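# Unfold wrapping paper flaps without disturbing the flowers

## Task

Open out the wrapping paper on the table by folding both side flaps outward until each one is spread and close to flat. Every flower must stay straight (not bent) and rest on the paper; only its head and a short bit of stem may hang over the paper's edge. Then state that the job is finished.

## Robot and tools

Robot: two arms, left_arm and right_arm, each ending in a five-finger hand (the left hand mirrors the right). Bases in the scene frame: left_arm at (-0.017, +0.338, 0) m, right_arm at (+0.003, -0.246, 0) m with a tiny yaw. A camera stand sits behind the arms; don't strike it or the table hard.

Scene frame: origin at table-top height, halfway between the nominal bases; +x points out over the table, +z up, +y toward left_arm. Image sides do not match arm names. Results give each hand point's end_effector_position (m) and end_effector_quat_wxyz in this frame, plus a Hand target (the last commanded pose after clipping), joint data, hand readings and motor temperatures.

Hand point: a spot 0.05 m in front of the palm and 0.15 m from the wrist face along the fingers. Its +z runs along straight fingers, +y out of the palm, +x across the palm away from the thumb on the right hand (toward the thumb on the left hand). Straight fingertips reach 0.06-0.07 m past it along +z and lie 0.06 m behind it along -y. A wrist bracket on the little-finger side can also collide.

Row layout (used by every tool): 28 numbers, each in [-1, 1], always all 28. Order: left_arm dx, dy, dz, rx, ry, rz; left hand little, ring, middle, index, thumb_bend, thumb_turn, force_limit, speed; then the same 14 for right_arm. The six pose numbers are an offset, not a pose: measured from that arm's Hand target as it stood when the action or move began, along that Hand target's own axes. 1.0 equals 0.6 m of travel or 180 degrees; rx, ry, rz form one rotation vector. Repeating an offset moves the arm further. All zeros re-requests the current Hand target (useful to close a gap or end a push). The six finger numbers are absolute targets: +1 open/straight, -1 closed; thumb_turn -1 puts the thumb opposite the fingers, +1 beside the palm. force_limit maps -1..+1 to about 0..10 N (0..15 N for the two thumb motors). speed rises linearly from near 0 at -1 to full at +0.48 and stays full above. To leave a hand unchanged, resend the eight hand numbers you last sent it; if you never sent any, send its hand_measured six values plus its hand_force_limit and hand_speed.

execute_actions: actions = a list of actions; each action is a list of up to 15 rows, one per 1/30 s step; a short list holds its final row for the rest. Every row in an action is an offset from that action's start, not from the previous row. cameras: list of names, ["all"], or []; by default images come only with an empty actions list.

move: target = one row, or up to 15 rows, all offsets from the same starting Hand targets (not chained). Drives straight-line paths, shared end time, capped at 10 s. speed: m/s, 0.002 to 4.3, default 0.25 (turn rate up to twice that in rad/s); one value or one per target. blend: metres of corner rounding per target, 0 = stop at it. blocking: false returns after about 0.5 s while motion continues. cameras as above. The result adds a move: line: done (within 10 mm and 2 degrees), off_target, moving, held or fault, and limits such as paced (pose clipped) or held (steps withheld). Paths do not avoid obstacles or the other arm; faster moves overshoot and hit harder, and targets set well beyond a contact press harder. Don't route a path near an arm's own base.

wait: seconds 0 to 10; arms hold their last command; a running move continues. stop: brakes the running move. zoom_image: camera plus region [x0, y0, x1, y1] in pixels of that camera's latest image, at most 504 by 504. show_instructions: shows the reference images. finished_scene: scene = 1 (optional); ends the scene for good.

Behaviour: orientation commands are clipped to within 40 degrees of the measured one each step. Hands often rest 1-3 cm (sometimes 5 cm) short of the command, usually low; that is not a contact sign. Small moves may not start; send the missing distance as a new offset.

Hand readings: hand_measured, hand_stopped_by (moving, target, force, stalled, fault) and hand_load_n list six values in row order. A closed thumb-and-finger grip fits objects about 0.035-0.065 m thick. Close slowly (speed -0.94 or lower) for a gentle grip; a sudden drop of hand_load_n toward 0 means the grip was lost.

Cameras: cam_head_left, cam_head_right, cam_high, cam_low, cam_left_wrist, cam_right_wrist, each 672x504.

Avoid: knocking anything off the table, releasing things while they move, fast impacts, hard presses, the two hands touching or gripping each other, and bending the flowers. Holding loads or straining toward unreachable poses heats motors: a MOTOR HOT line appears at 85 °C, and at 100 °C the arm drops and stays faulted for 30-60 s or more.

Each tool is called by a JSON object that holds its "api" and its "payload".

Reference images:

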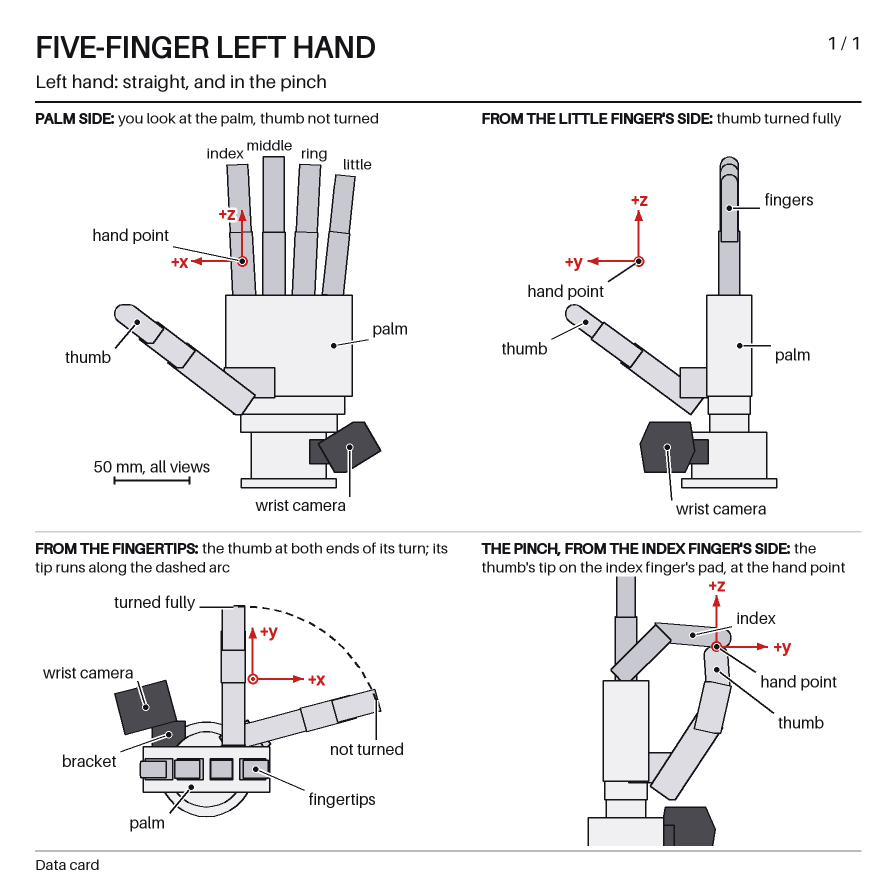

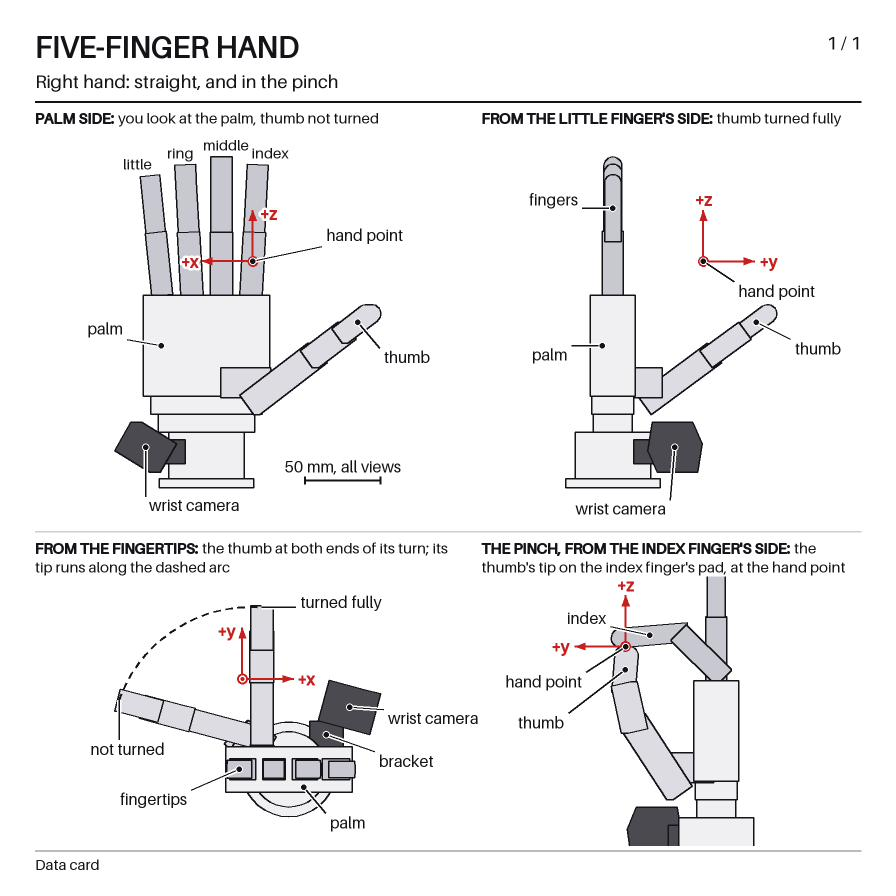

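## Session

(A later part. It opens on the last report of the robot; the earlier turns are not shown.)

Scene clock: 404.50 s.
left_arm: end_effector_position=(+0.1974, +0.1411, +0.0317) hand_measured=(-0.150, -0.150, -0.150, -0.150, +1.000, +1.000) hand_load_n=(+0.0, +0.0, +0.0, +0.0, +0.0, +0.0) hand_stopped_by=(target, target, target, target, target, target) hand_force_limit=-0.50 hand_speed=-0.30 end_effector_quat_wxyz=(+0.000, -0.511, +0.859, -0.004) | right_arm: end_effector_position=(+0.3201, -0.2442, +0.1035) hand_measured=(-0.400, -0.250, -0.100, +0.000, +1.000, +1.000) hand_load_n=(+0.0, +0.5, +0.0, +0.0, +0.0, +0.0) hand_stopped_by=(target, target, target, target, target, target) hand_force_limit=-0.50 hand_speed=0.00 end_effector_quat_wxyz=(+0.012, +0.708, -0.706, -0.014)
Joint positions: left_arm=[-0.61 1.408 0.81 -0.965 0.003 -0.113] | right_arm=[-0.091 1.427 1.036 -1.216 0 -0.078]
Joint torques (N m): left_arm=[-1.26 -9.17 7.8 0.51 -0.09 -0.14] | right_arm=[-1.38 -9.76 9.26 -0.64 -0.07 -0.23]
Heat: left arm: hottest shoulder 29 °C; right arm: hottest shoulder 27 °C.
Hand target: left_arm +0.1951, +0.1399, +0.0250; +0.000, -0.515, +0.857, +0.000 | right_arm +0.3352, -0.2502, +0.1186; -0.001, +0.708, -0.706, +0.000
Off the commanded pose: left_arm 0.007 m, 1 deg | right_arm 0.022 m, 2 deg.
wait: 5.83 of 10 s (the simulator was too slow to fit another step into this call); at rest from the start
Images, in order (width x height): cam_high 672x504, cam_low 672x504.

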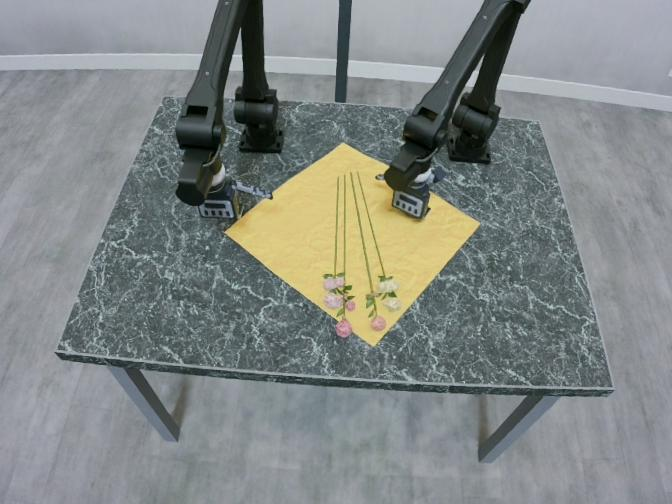

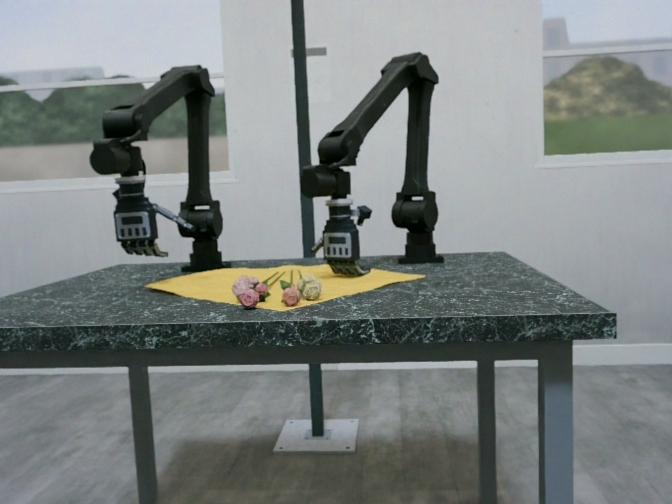

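{"api": "move", "payload": {"target": [0,0,-0.17,0,0,0,-0.15,-0.15,-0.15,-0.15,1,1,-0.5,-0.3,0,0,0,0,0,0,-0.4,-0.25,-0.1,0,1,1,-0.5,0], "speed": 0.12, "cameras": ["all"]}}

Scene clock: 407.43 s.
left_arm: end_effector_position=(+0.1816, +0.1522, +0.1094) hand_measured=(-0.150, -0.150, -0.150, -0.150, +1.000, +1.000) hand_load_n=(+0.0, +0.0, +0.0, +0.0, +0.0, +0.0) hand_stopped_by=(target, target, target, target, target, target) hand_force_limit=-0.50 hand_speed=-0.30 end_effector_quat_wxyz=(-0.010, -0.511, +0.859, +0.019) | right_arm: end_effector_position=(+0.3201, -0.2442, +0.1035) hand_measured=(-0.400, -0.250, -0.100, +0.000, +1.000, +1.000) hand_load_n=(+0.0, +0.0, +0.5, +0.5, +0.0, +0.0) hand_stopped_by=(target, target, target, target, target, target) hand_force_limit=-0.50 hand_speed=0.00 end_effector_quat_wxyz=(+0.012, +0.708, -0.706, -0.014)
Joint positions: left_arm=[-0.61 1.289 0.918 -1.244 0.003 -0.113] | right_arm=[-0.091 1.427 1.036 -1.216 0 -0.078]
Joint torques (N m): left_arm=[-1.26 -9.7 14.39 -0.8 -0.06 -0.13] | right_arm=[-1.55 -9.82 9.26 -0.69 -0.07 -0.25]
Heat: left arm: hottest elbow 29 °C; right arm: hottest elbow 28 °C.
Hand target: left_arm +0.1951, +0.1400, +0.1270; +0.000, -0.515, +0.857, +0.000 | right_arm +0.3352, -0.2502, +0.1186; -0.001, +0.708, -0.706, +0.000
Off the commanded pose: left_arm 0.025 m, 3 deg | right_arm 0.022 m, 2 deg.
move: off_target (left_arm, right_arm)
camera_calibration:
cam_left_wrist: T_world_to_cam=[[0.746586, -0.663673, -0.0463426, -0.0316643], [-0.583389, -0.686571, 0.433909, 0.17046], [-0.319791, -0.296915, -0.899764, 0.317491], [0, 0, 0, 1]] pos_world=[0.224615, 0.190286, 0.210236]
cam_right_wrist: T_world_to_cam=[[-0.976181, -0.212129, 0.0455192, 0.257288], [-0.153985, 0.825218, 0.543418, 0.193626], [-0.152838, 0.523466, -0.838227, 0.381391], [0, 0, 0, 1]] pos_world=[0.339266, -0.30485, 0.20276]

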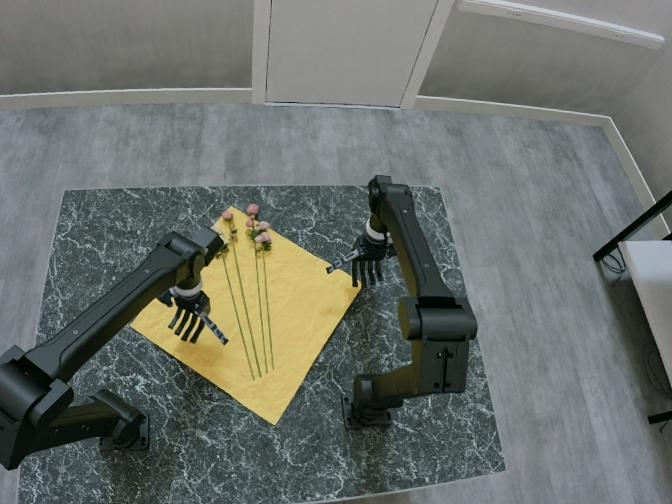

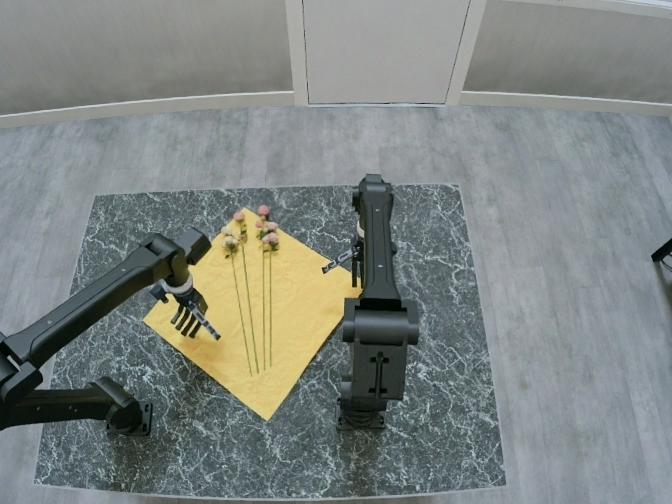

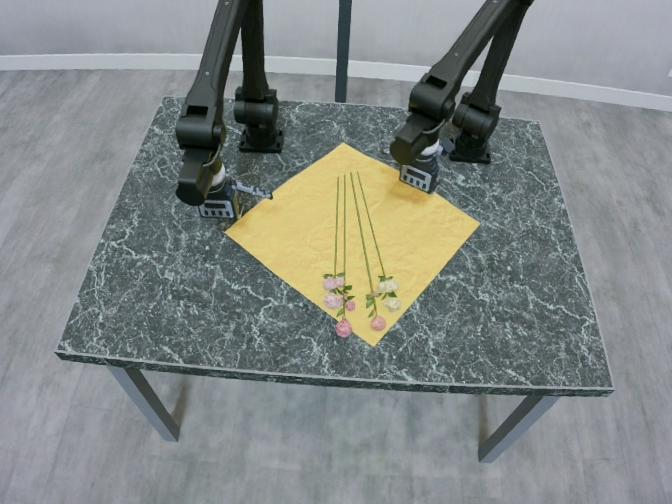

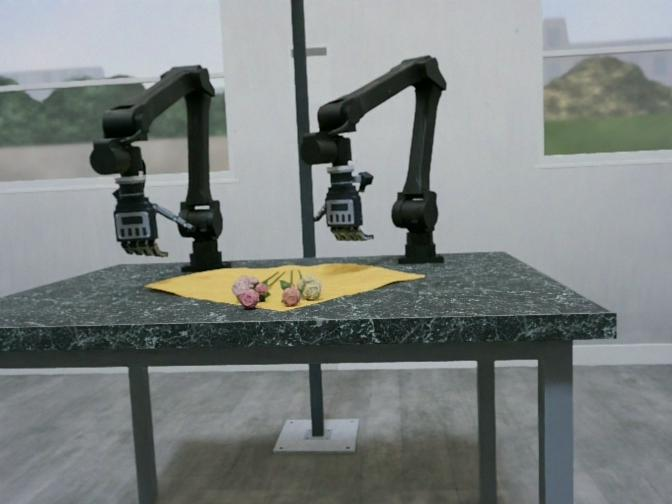

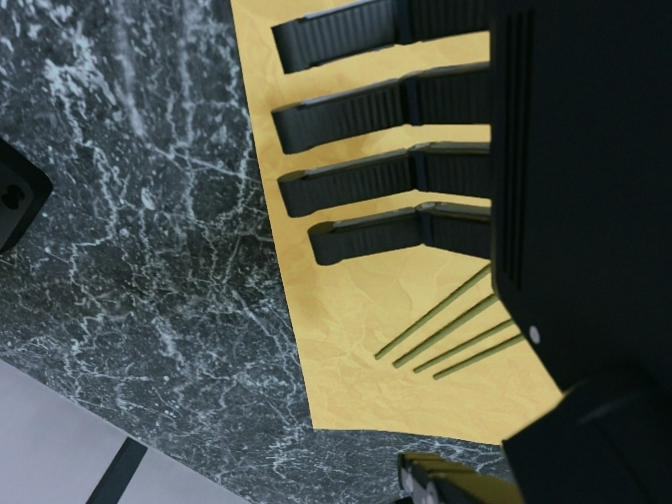

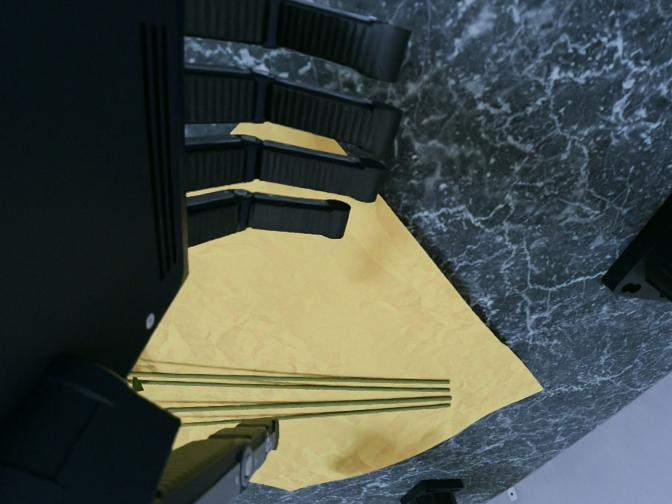

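{"api": "zoom_image", "payload": {"camera": "cam_low", "region": [120, 220, 450, 330]}}

{"api": "zoom_image", "payload": {"camera": "cam_high", "region": [220, 130, 500, 360]}}

Scaled by 1.527 from the camera's 672x504 image, which has a finer 960x720 frame.

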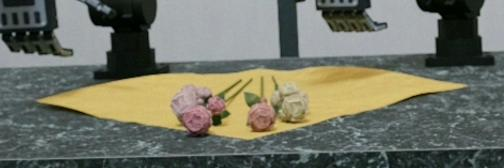

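Scaled by 1.800 from the camera's 672x504 image, which has a finer 960x720 frame.

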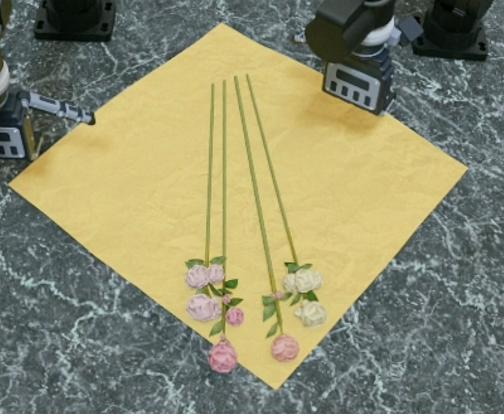

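{"api": "zoom_image", "payload": {"camera": "cam_low", "region": [320, 240, 440, 300]}}

{"api": "zoom_image", "payload": {"camera": "cam_low", "region": [130, 250, 290, 310]}}

Scaled by 4.200 from the camera's 672x504 image, which has a finer 960x720 frame.

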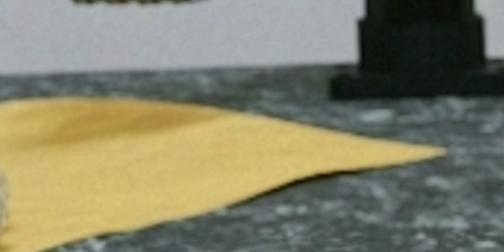

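Scaled by 3.150 from the camera's 672x504 image, which has a finer 960x720 frame.

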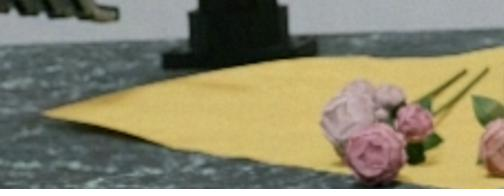

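{"api": "move", "payload": {"target": [0.10,0.22,-0.05,0,0,0,-0.15,-0.15,-0.15,-0.15,1,1,-0.5,-0.3,0.2,0.15,-0.1,0,0,0,-0.4,-0.25,-0.1,0,1,1,-0.5,0], "speed": 0.2, "cameras": ["all"]}}

Scene clock: 425.37 s.
left_arm: end_effector_position=(+0.0551, +0.1448, +0.1589) hand_measured=(-0.150, -0.150, -0.150, -0.150, +1.000, +1.000) hand_load_n=(+0.0, +0.5, +0.0, +0.0, +0.0, +0.0) hand_stopped_by=(target, target, target, target, target, target) hand_force_limit=-0.50 hand_speed=-0.30 end_effector_quat_wxyz=(-0.001, -0.511, +0.859, -0.009) | right_arm: end_effector_position=(+0.2396, -0.3628, +0.1643) hand_measured=(-0.400, -0.250, -0.100, +0.000, +1.000, +1.000) hand_load_n=(+0.0, +0.0, +0.0, +0.0, +0.0, +0.0) hand_stopped_by=(target, target, target, target, target, target) hand_force_limit=-0.50 hand_speed=0.00 end_effector_quat_wxyz=(+0.006, +0.708, -0.706, -0.016)
Joint positions: left_arm=[-0.943 0.95 0.817 -1.421 0.004 -0.445] | right_arm=[-0.475 1.25 1.036 -1.39 0.002 -0.462]
Joint torques (N m): left_arm=[-1.26 -5.42 9.57 -0.68 -0.11 -0.14] | right_arm=[-1.38 -8.41 8.88 -0.65 -0.11 -0.24]
Heat: left arm: hottest elbow 31 °C; right arm: hottest elbow 28 °C.
Hand target: left_arm +0.0504, +0.1489, +0.1570; +0.000, -0.515, +0.857, +0.000 | right_arm +0.2456, -0.3706, +0.1785; -0.001, +0.708, -0.706, +0.000
Off the commanded pose: left_arm 0.007 m, 1 deg | right_arm 0.017 m, 2 deg.
move: off_target (right_arm)
camera_calibration:
cam_left_wrist: T_world_to_cam=[[0.746897, -0.664814, 0.0129443, 0.0508652], [-0.603293, -0.669337, 0.433619, 0.0687685], [-0.279612, -0.331678, -0.901004, 0.322522], [0, 0, 0, 1]] pos_world=[0.0936776, 0.186819, 0.260116]
cam_right_wrist: T_world_to_cam=[[-0.976374, -0.212759, 0.03777, 0.151897], [-0.157089, 0.818898, 0.552023, 0.243094], [-0.148378, 0.533048, -0.832973, 0.483658], [0, 0, 0, 1]] pos_world=[0.25826, -0.424565, 0.262944]

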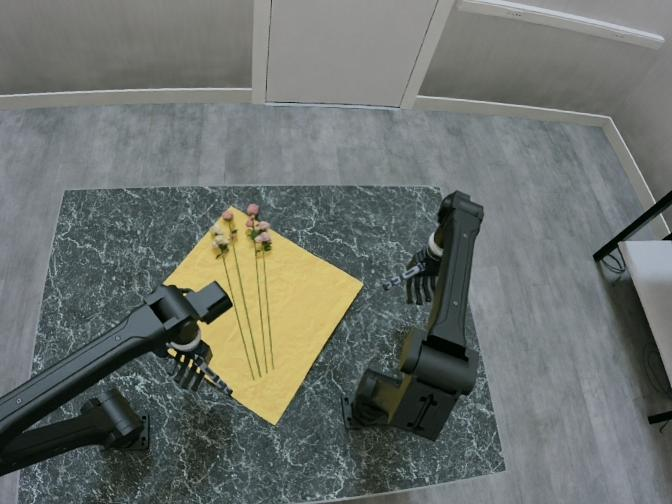

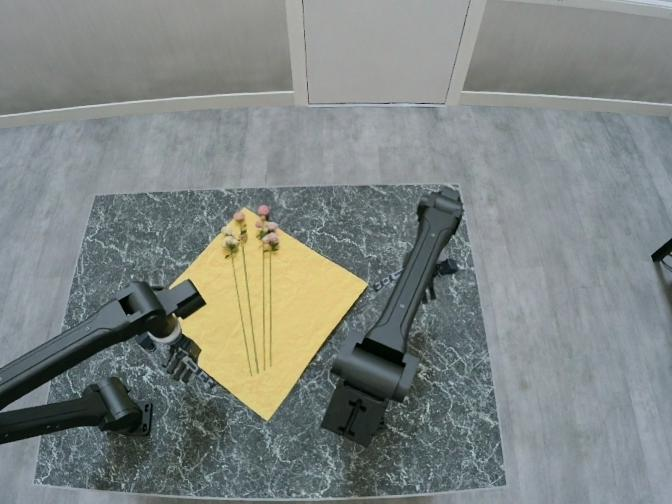

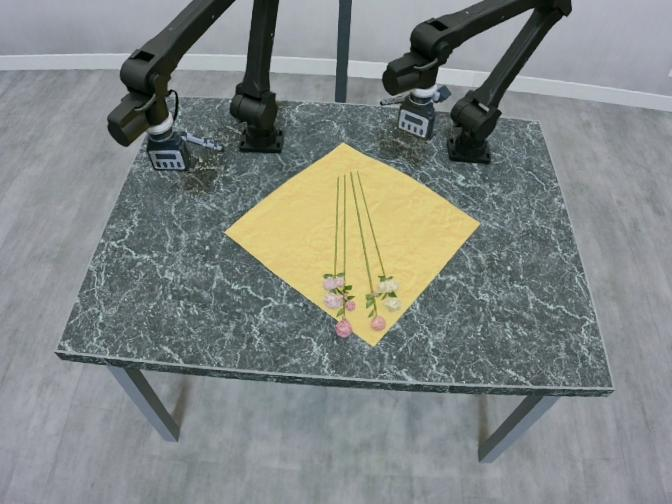

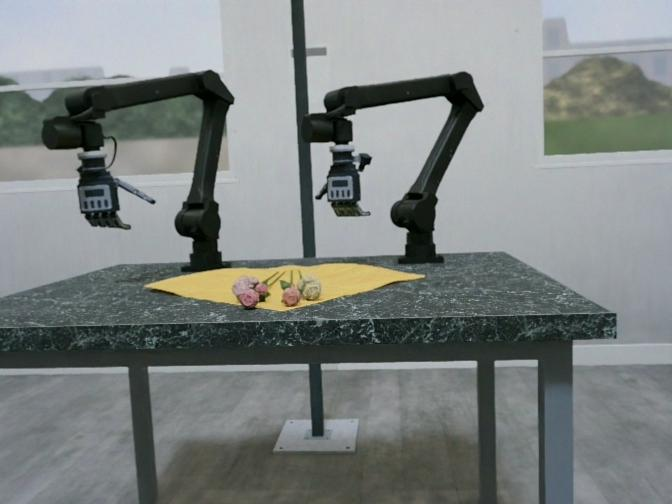

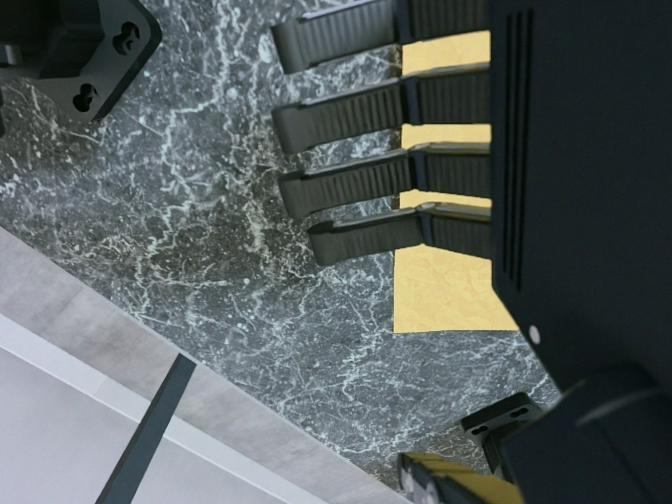

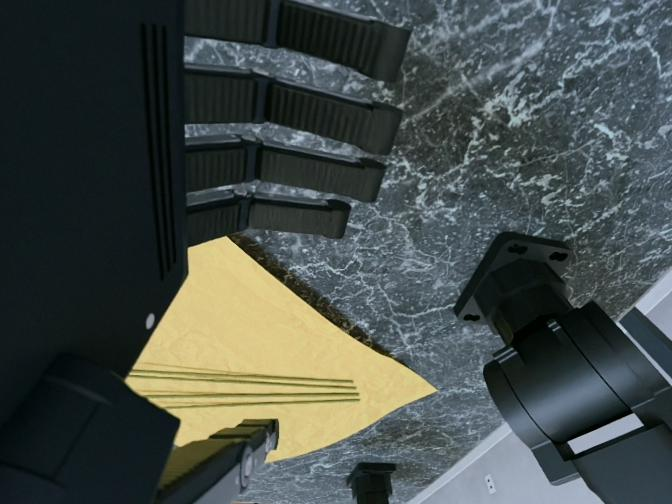

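{"api": "zoom_image", "payload": {"camera": "cam_high", "region": [210, 130, 350, 250]}}

{"api": "zoom_image", "payload": {"camera": "cam_high", "region": [340, 130, 490, 250]}}

{"api": "zoom_image", "payload": {"camera": "cam_right_wrist", "region": [120, 220, 460, 470]}}

{"api": "zoom_image", "payload": {"camera": "cam_low", "region": [130, 240, 290, 310]}}

{"api": "zoom_image", "payload": {"camera": "cam_low", "region": [280, 240, 440, 310]}}

Scaled by 3.600 from the camera's 672x504 image, which has a finer 960x720 frame.

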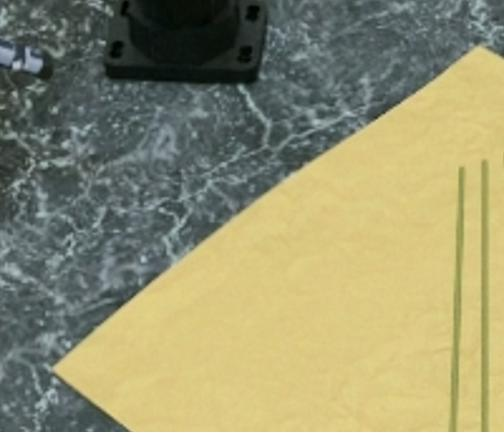

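Scaled by 3.360 from the camera's 672x504 image, which has a finer 960x720 frame.

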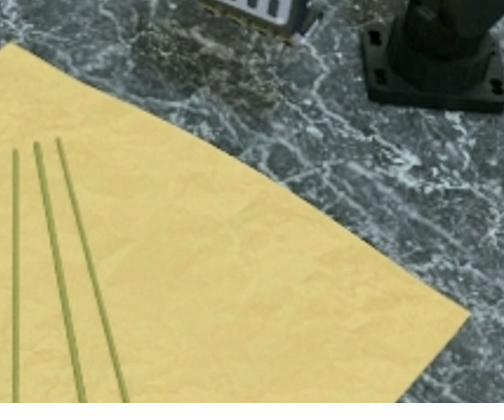

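Scaled by 1.482 from the camera's 672x504 image, which has a finer 960x720 frame.

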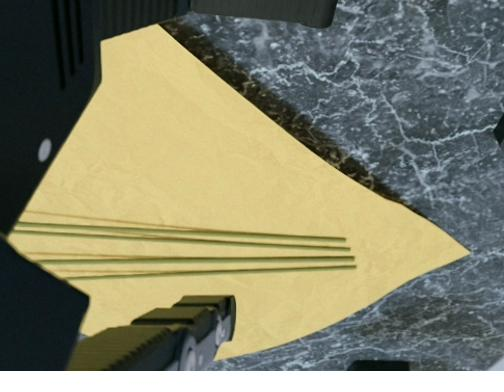

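Scaled by 3.150 from the camera's 672x504 image, which has a finer 960x720 frame.

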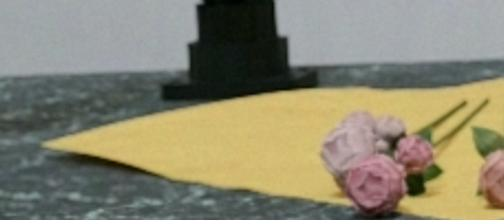

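Scaled by 3.150 from the camera's 672x504 image, which has a finer 960x720 frame.

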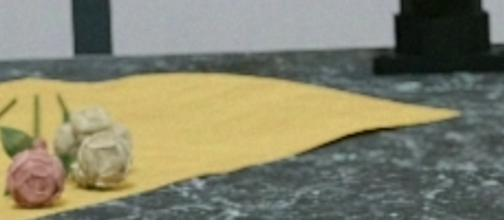

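{"api": "move", "payload": {"target": [[0.0593,-0.078,0.095,0,0,0,-0.15,-0.15,-0.15,-0.15,1,1,-0.5,-0.3,-0.4877,-0.019,0.1308,0,0,0,-0.15,-0.15,-0.15,-0.15,1,1,-0.5,-0.3],[0.0593,-0.078,0.22,0,0,0,-0.15,-0.15,-0.15,-0.15,1,1,-0.5,-0.3,-0.4877,-0.019,0.2675,0,0,0,-0.15,-0.15,-0.15,-0.15,1,1,-0.5,-0.3]], "speed": [0.25,0.1], "blend": [0.02,0], "cameras": ["cam_head_left","cam_high","cam_low"]}}

Scene clock: 446.93 s.
left_arm: end_effector_position=(+0.0770, +0.0957, +0.0310) hand_measured=(-0.150, -0.150, -0.150, -0.150, +1.000, +1.000) hand_load_n=(+0.0, +0.0, +0.0, +0.0, +0.0, +0.0) hand_stopped_by=(target, target, target, target, target, target) hand_force_limit=-0.50 hand_speed=-0.30 end_effector_quat_wxyz=(-0.002, -0.512, +0.859, -0.004) | right_arm: end_effector_position=(+0.2591, -0.0814, +0.0252) hand_measured=(-0.150, -0.150, -0.150, -0.150, +1.000, +1.000) hand_load_n=(+0.0, +0.5, +0.0, +0.0, +0.0, +0.0) hand_stopped_by=(target, target, target, target, target, target) hand_force_limit=-0.50 hand_speed=-0.30 end_effector_quat_wxyz=(-0.006, +0.708, -0.706, +0.001)
Joint positions: left_arm=[-0.981 1.268 0.677 -0.972 0.004 -0.484] | right_arm=[0.385 1.412 0.794 -0.941 -0.002 0.399]
Joint torques (N m): left_arm=[-1.26 -7.06 7.84 0.57 -0.1 -0.12] | right_arm=[0.15 -7.47 5.08 0.4 0.02 0.01]
Heat: left arm: hottest elbow 30 °C; right arm: hottest elbow 29 °C.
Hand target: left_arm +0.0750, +0.0955, +0.0250; +0.000, -0.515, +0.857, +0.000 | right_arm +0.2560, -0.0778, +0.0181; -0.001, +0.708, -0.706, +0.000
Off the commanded pose: left_arm 0.006 m, 1 deg | right_arm 0.008 m, 1 deg.
move: done
Images, in order (width x height): cam_head_left 672x504, cam_high 672x504, cam_low 672x504.

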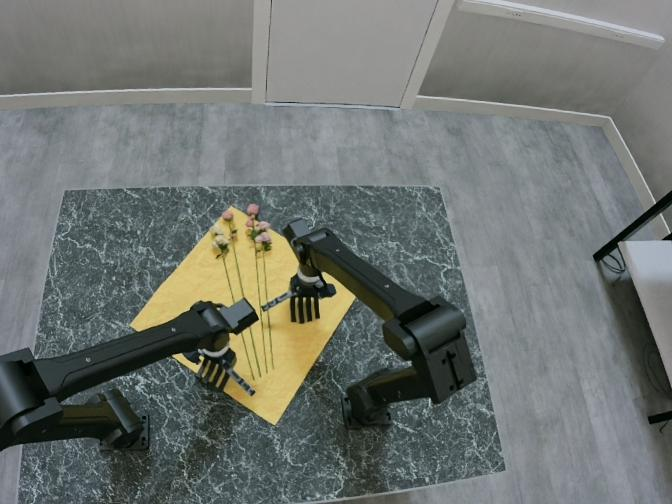

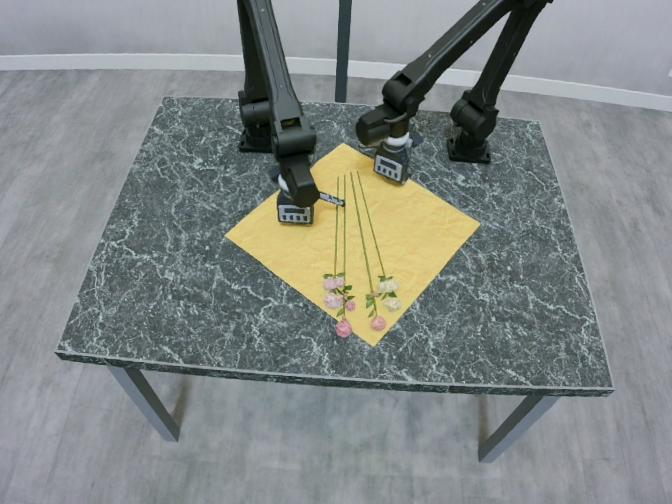

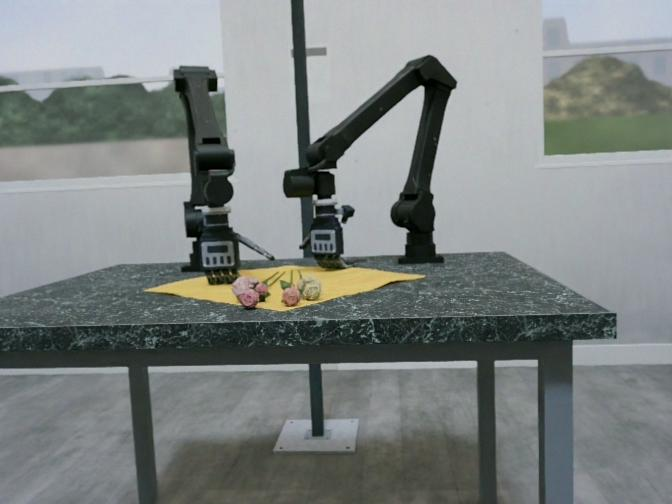

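{"api": "zoom_image", "payload": {"camera": "cam_low", "region": [130, 240, 290, 310]}}

{"api": "zoom_image", "payload": {"camera": "cam_low", "region": [280, 240, 440, 310]}}

Scaled by 3.150 from the camera's 672x504 image, which has a finer 960x720 frame.

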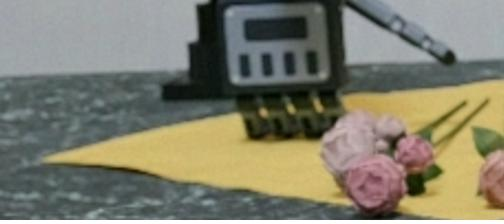

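Scaled by 3.150 from the camera's 672x504 image, which has a finer 960x720 frame.

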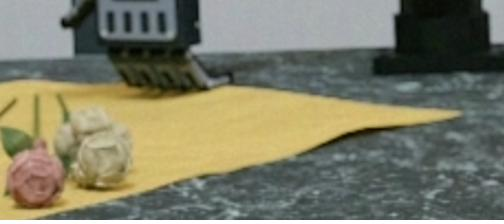

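{"api": "wait", "payload": {"seconds": 8, "cameras": []}}

Scene clock: 458.50 s.
left_arm: end_effector_position=(+0.0770, +0.0957, +0.0310) hand_measured=(-0.150, -0.150, -0.150, -0.150, +1.000, +1.000) hand_load_n=(+0.0, +0.0, +0.5, +0.0, +0.0, +0.0) hand_stopped_by=(target, target, target, target, target, target) hand_force_limit=-0.50 hand_speed=-0.30 end_effector_quat_wxyz=(-0.002, -0.512, +0.859, -0.004) | right_arm: end_effector_position=(+0.2591, -0.0814, +0.0252) hand_measured=(-0.150, -0.150, -0.150, -0.150, +1.000, +1.000) hand_load_n=(+0.0, +0.5, +0.0, +0.0, +0.0, +0.0) hand_stopped_by=(target, target, target, target, target, target) hand_force_limit=-0.50 hand_speed=-0.30 end_effector_quat_wxyz=(-0.006, +0.708, -0.706, +0.001)
Joint positions: left_arm=[-0.981 1.268 0.677 -0.972 0.004 -0.484] | right_arm=[0.385 1.412 0.794 -0.941 -0.002 0.399]
Joint torques (N m): left_arm=[-1.32 -7.06 7.86 0.54 -0.1 -0.13] | right_arm=[0.5 -7.06 5.09 0.36 0 0.04]
Heat: left arm: hottest elbow 29 °C; right arm: hottest elbow 28 °C.
Hand target: left_arm +0.0750, +0.0955, +0.0250; +0.000, -0.515, +0.857, +0.000 | right_arm +0.2560, -0.0778, +0.0181; +0.000, +0.708, -0.706, +0.000
Off the commanded pose: left_arm 0.006 m, 1 deg | right_arm 0.008 m, 1 deg.
wait: 8.00 s; at rest from the start
No camera images: "cameras" was empty.

{"api": "move", "payload": {"target": [[0,0,-0.1,0,0,0,-0.15,-0.15,-0.15,-0.15,1,1,-0.5,-0.3,0,0,-0.12,0,0,0,-0.15,-0.15,-0.15,-0.15,1,1,-0.5,-0.3],[-0.191,-0.0589,-0.1,0,0,0,-0.15,-0.15,-0.15,-0.15,1,1,-0.5,-0.3,-0.005,0.218,-0.12,0,0,0,-0.15,-0.15,-0.15,-0.15,1,1,-0.5,-0.3],[-0.191,-0.0589,0,0,0,0,-0.15,-0.15,-0.15,-0.15,1,1,-0.5,-0.3,-0.005,0.218,0,0,0,0,-0.15,-0.15,-0.15,-0.15,1,1,-0.5,-0.3]], "speed": [0.12,0.2,0.1], "blend": [0.015,0.015,0], "cameras": ["cam_high","cam_low"]}}

Scene clock: 467.50 s.
left_arm: end_effector_position=(+0.1603, +0.1779, +0.0304) hand_measured=(-0.150, -0.150, -0.150, -0.150, +1.000, +1.000) hand_load_n=(+0.0, +0.0, +0.0, +0.0, +0.0, +0.0) hand_stopped_by=(target, target, target, target, target, target) hand_force_limit=-0.50 hand_speed=-0.30 end_effector_quat_wxyz=(+0.003, -0.519, +0.855, -0.002) | right_arm: end_effector_position=(+0.1282, -0.0767, +0.0234) hand_measured=(-0.150, -0.150, -0.150, -0.150, +1.000, +1.000) hand_load_n=(+0.0, +0.0, +0.5, +0.0, +0.0, +0.0) hand_stopped_by=(target, target, target, target, target, target) hand_force_limit=-0.50 hand_speed=-0.30 end_effector_quat_wxyz=(-0.005, +0.708, -0.706, +0.000)
Joint positions: left_arm=[-0.58 1.271 0.678 -0.972 -0.004 -0.1] | right_arm=[0.627 1.09 0.521 -0.991 -0.002 0.641]
Joint torques (N m): left_arm=[-0.26 -7.12 7.87 0.51 0.19 0.2] | right_arm=[0.26 -3.19 5.2 0.28 0 0.03]
Heat: left arm: hottest elbow 29 °C; right arm: hottest elbow 28 °C.
Hand target: left_arm +0.1600, +0.1802, +0.0250; +0.000, -0.515, +0.857, +0.000 | right_arm +0.1252, -0.0752, +0.0181; -0.001, +0.708, -0.706, +0.000
Off the commanded pose: left_arm 0.006 m, 1 deg | right_arm 0.006 m, 1 deg.
move: done
Images, in order (width x height): cam_high 672x504, cam_low 672x504.

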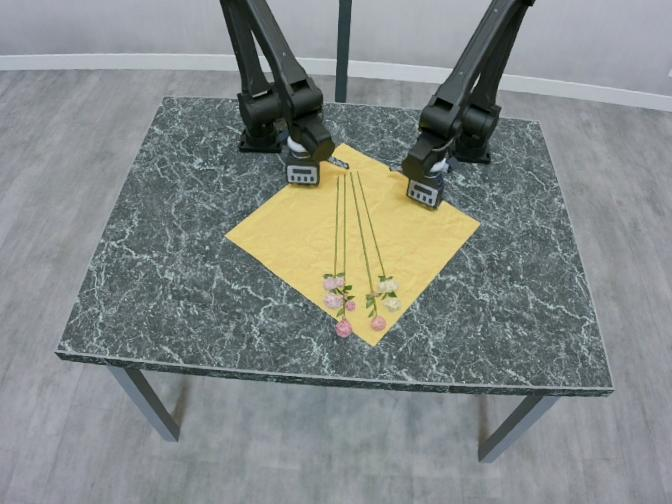

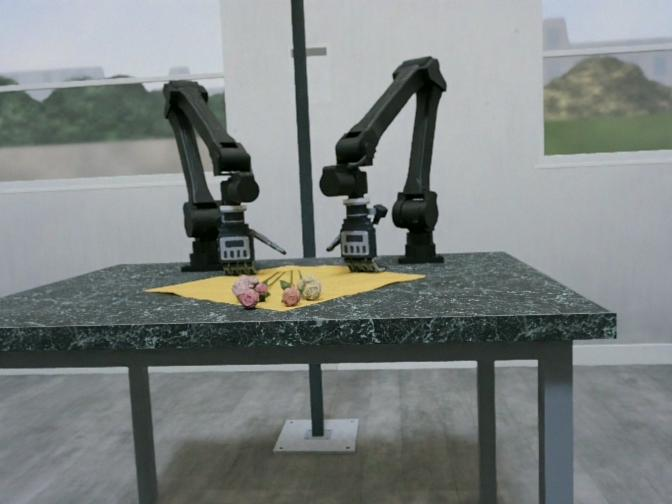

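{"api": "wait", "payload": {"seconds": 9, "cameras": []}}

{"api": "move", "payload": {"target": [[0,0,-0.12,0,0,0,-0.15,-0.15,-0.15,-0.15,1,1,-0.5,-0.3,0,0,-0.12,0,0,0,-0.15,-0.15,-0.15,-0.15,1,1,-0.5,-0.3],[0.1,0.25,-0.25,0,0,0,-0.15,-0.15,-0.15,-0.15,1,1,-0.5,-0.3,0.45,-0.1,-0.2,0,0,0,-0.15,-0.15,-0.15,-0.15,1,1,-0.5,-0.3]], "speed": [0.12,0.25], "blend": [0.02,0], "cameras": ["all"]}}

Scene clock: 476.30 s.
left_arm: end_effector_position=(+0.1603, +0.1779, +0.0304) hand_measured=(-0.150, -0.150, -0.150, -0.150, +1.000, +1.000) hand_load_n=(+0.0, +0.0, +0.0, +0.0, +0.0, +0.0) hand_stopped_by=(target, target, target, target, target, target) hand_force_limit=-0.50 hand_speed=-0.30 end_effector_quat_wxyz=(+0.003, -0.519, +0.855, -0.002) | right_arm: end_effector_position=(+0.1282, -0.0767, +0.0234) hand_measured=(-0.150, -0.150, -0.150, -0.150, +1.000, +1.000) hand_load_n=(+0.0, +0.0, +0.0, +0.0, +0.0, +0.0) hand_stopped_by=(target, target, target, target, target, target) hand_force_limit=-0.50 hand_speed=-0.30 end_effector_quat_wxyz=(-0.005, +0.708, -0.706, +0.000)
Joint positions: left_arm=[-0.58 1.271 0.678 -0.972 -0.004 -0.1] | right_arm=[0.627 1.091 0.521 -0.991 -0.002 0.642]
Joint torques (N m): left_arm=[-0.26 -7.12 7.87 0.51 0.19 0.2] | right_arm=[0.21 -3.19 5.29 0.38 0.01 0.02]
Heat: left arm: hottest elbow 28 °C; right arm: hottest elbow 28 °C.
Hand target: left_arm +0.1600, +0.1802, +0.0250; +0.000, -0.515, +0.857, +0.000 | right_arm +0.1252, -0.0752, +0.0180; -0.001, +0.708, -0.706, +0.000
Off the commanded pose: left_arm 0.006 m, 1 deg | right_arm 0.006 m, 1 deg.
wait: 7.70 of 9 s (the simulator was too slow to fit another step into this call); at rest from the start
No camera images: "cameras" was empty.

Scene clock: 479.13 s.
left_arm: end_effector_position=(-0.0022, +0.2016, +0.1645) hand_measured=(-0.150, -0.150, -0.150, -0.150, +1.000, +1.000) hand_load_n=(+0.0, +0.0, +0.0, +0.0, -0.5, +0.0) hand_stopped_by=(target, target, target, target, target, target) hand_force_limit=-0.50 hand_speed=-0.30 end_effector_quat_wxyz=(-0.002, -0.511, +0.859, +0.009) | right_arm: end_effector_position=(+0.1735, -0.3347, +0.1242) hand_measured=(-0.150, -0.150, -0.150, -0.150, +1.000, +1.000) hand_load_n=(+0.0, +0.0, +0.0, +0.0, +0.0, +0.0) hand_stopped_by=(target, target, target, target, target, target) hand_force_limit=-0.50 hand_speed=-0.30 end_effector_quat_wxyz=(+0.004, +0.709, -0.706, -0.011)
Joint positions: left_arm=[-1.022 0.726 0.723 -1.586 0.004 -0.525] | right_arm=[-0.491 1.066 0.79 -1.318 0.002 -0.478]
Joint torques (N m): left_arm=[-1.32 -2.49 13.07 -0.76 -0.12 -0.14] | right_arm=[-1.61 -3.78 10.03 -0.7 -0.11 -0.24]
Heat: left arm: hottest elbow 28 °C; right arm: hottest elbow 28 °C.
Hand target: left_arm -0.0006, +0.1976, +0.1750; +0.000, -0.515, +0.857, +0.000 | right_arm +0.1861, -0.3451, +0.1379; -0.001, +0.708, -0.706, +0.000
Off the commanded pose: left_arm 0.011 m, 1 deg | right_arm 0.021 m, 1 deg.
move: off_target (left_arm, right_arm)
camera_calibration:
cam_left_wrist: T_world_to_cam=[[0.747345, -0.664087, -0.0215245, 0.136873], [-0.594004, -0.68229, 0.426193, 0.0736565], [-0.297715, -0.305728, -0.904376, 0.325594], [0, 0, 0, 1]] pos_world=[0.0383949, 0.240694, 0.266014]
cam_right_wrist: T_world_to_cam=[[-0.976613, -0.21301, 0.0292229, 0.0958837], [-0.162755, 0.821228, 0.546896, 0.234228], [-0.140493, 0.52935, -0.83669, 0.423404], [0, 0, 0, 1]] pos_world=[0.191248, -0.396059, 0.223358]

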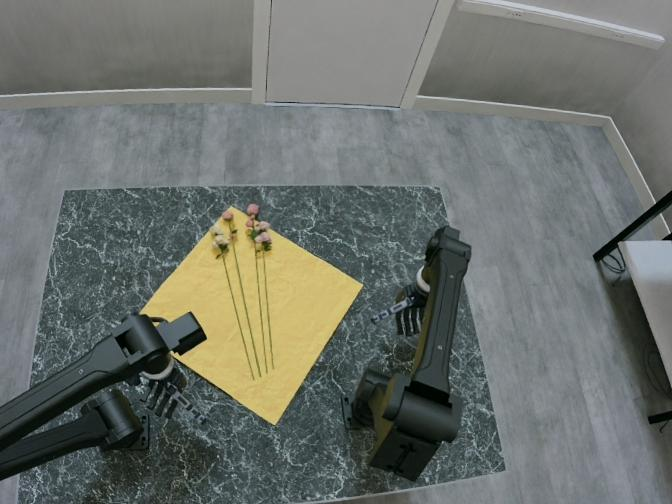

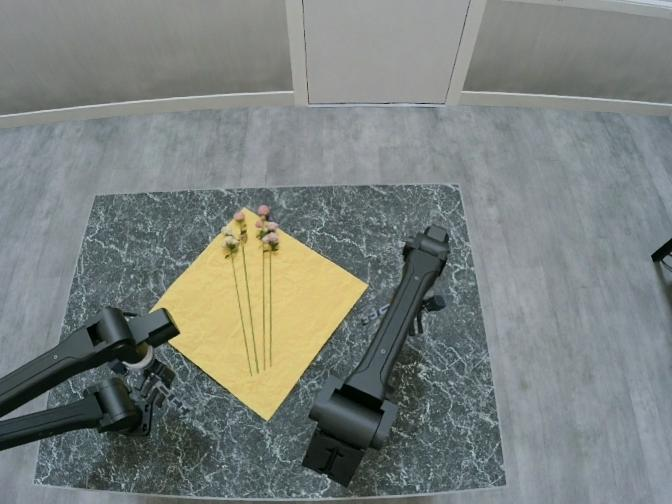

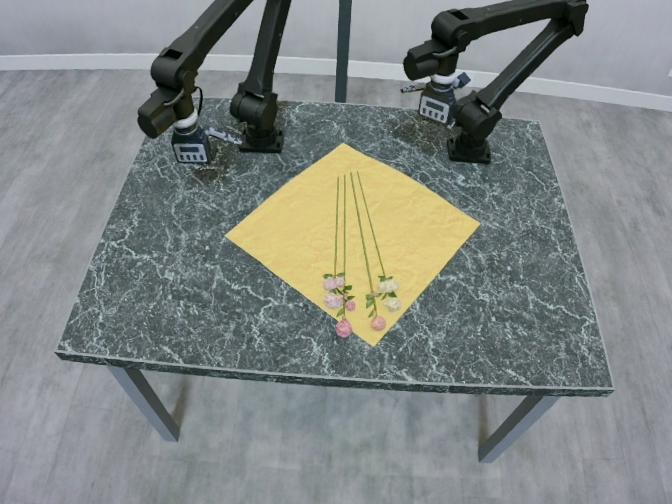

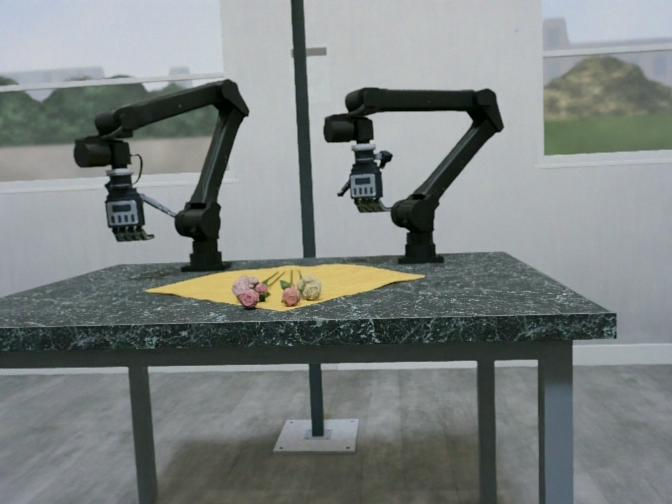

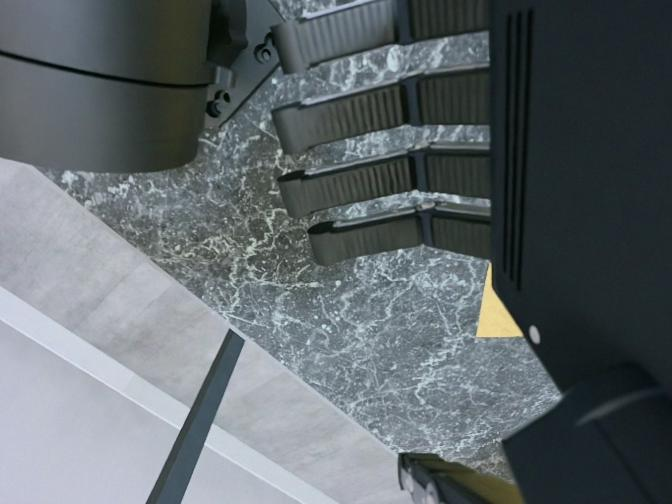

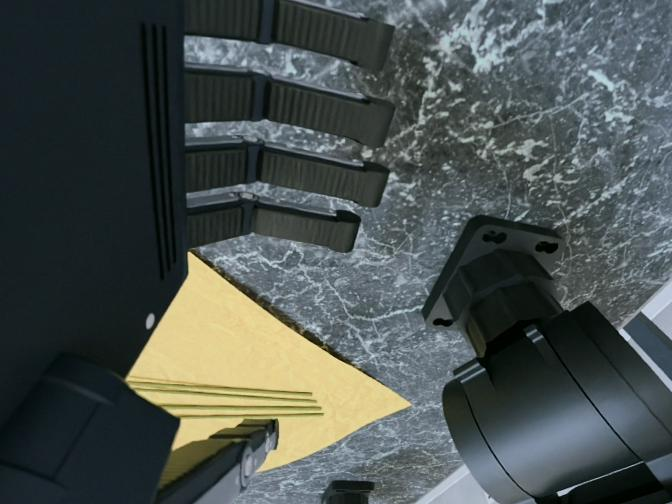

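{"api": "zoom_image", "payload": {"camera": "cam_low", "region": [130, 240, 290, 310]}}

{"api": "zoom_image", "payload": {"camera": "cam_low", "region": [280, 240, 440, 310]}}

{"api": "zoom_image", "payload": {"camera": "cam_high", "region": [210, 130, 350, 250]}}

{"api": "zoom_image", "payload": {"camera": "cam_high", "region": [340, 130, 490, 250]}}

Scaled by 3.150 from the camera's 672x504 image, which has a finer 960x720 frame.

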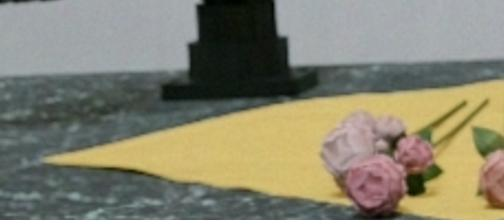

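Scaled by 3.150 from the camera's 672x504 image, which has a finer 960x720 frame.

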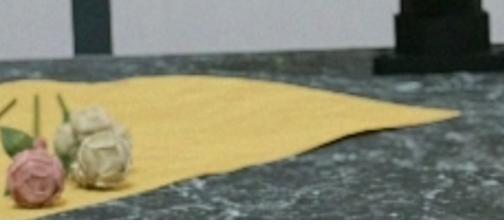

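Scaled by 3.600 from the camera's 672x504 image, which has a finer 960x720 frame.

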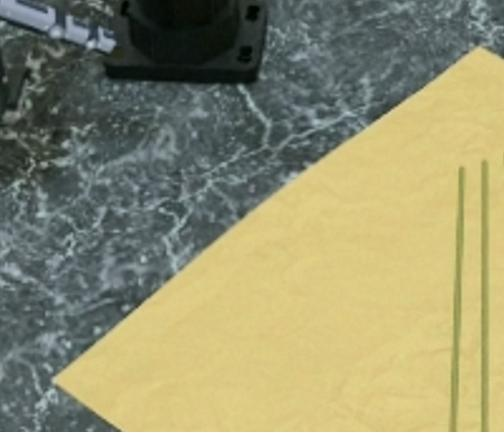

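Scaled by 3.360 from the camera's 672x504 image, which has a finer 960x720 frame.

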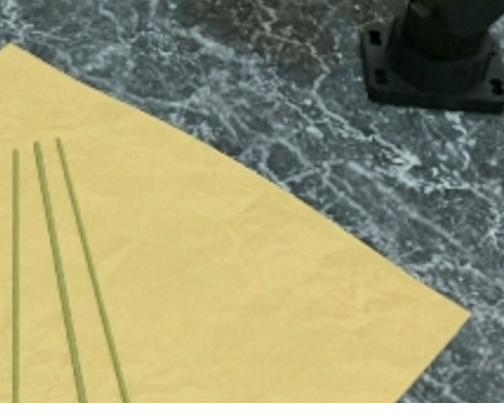

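{"api": "finished_scene", "payload": {}}

The scene is finished: the task was done.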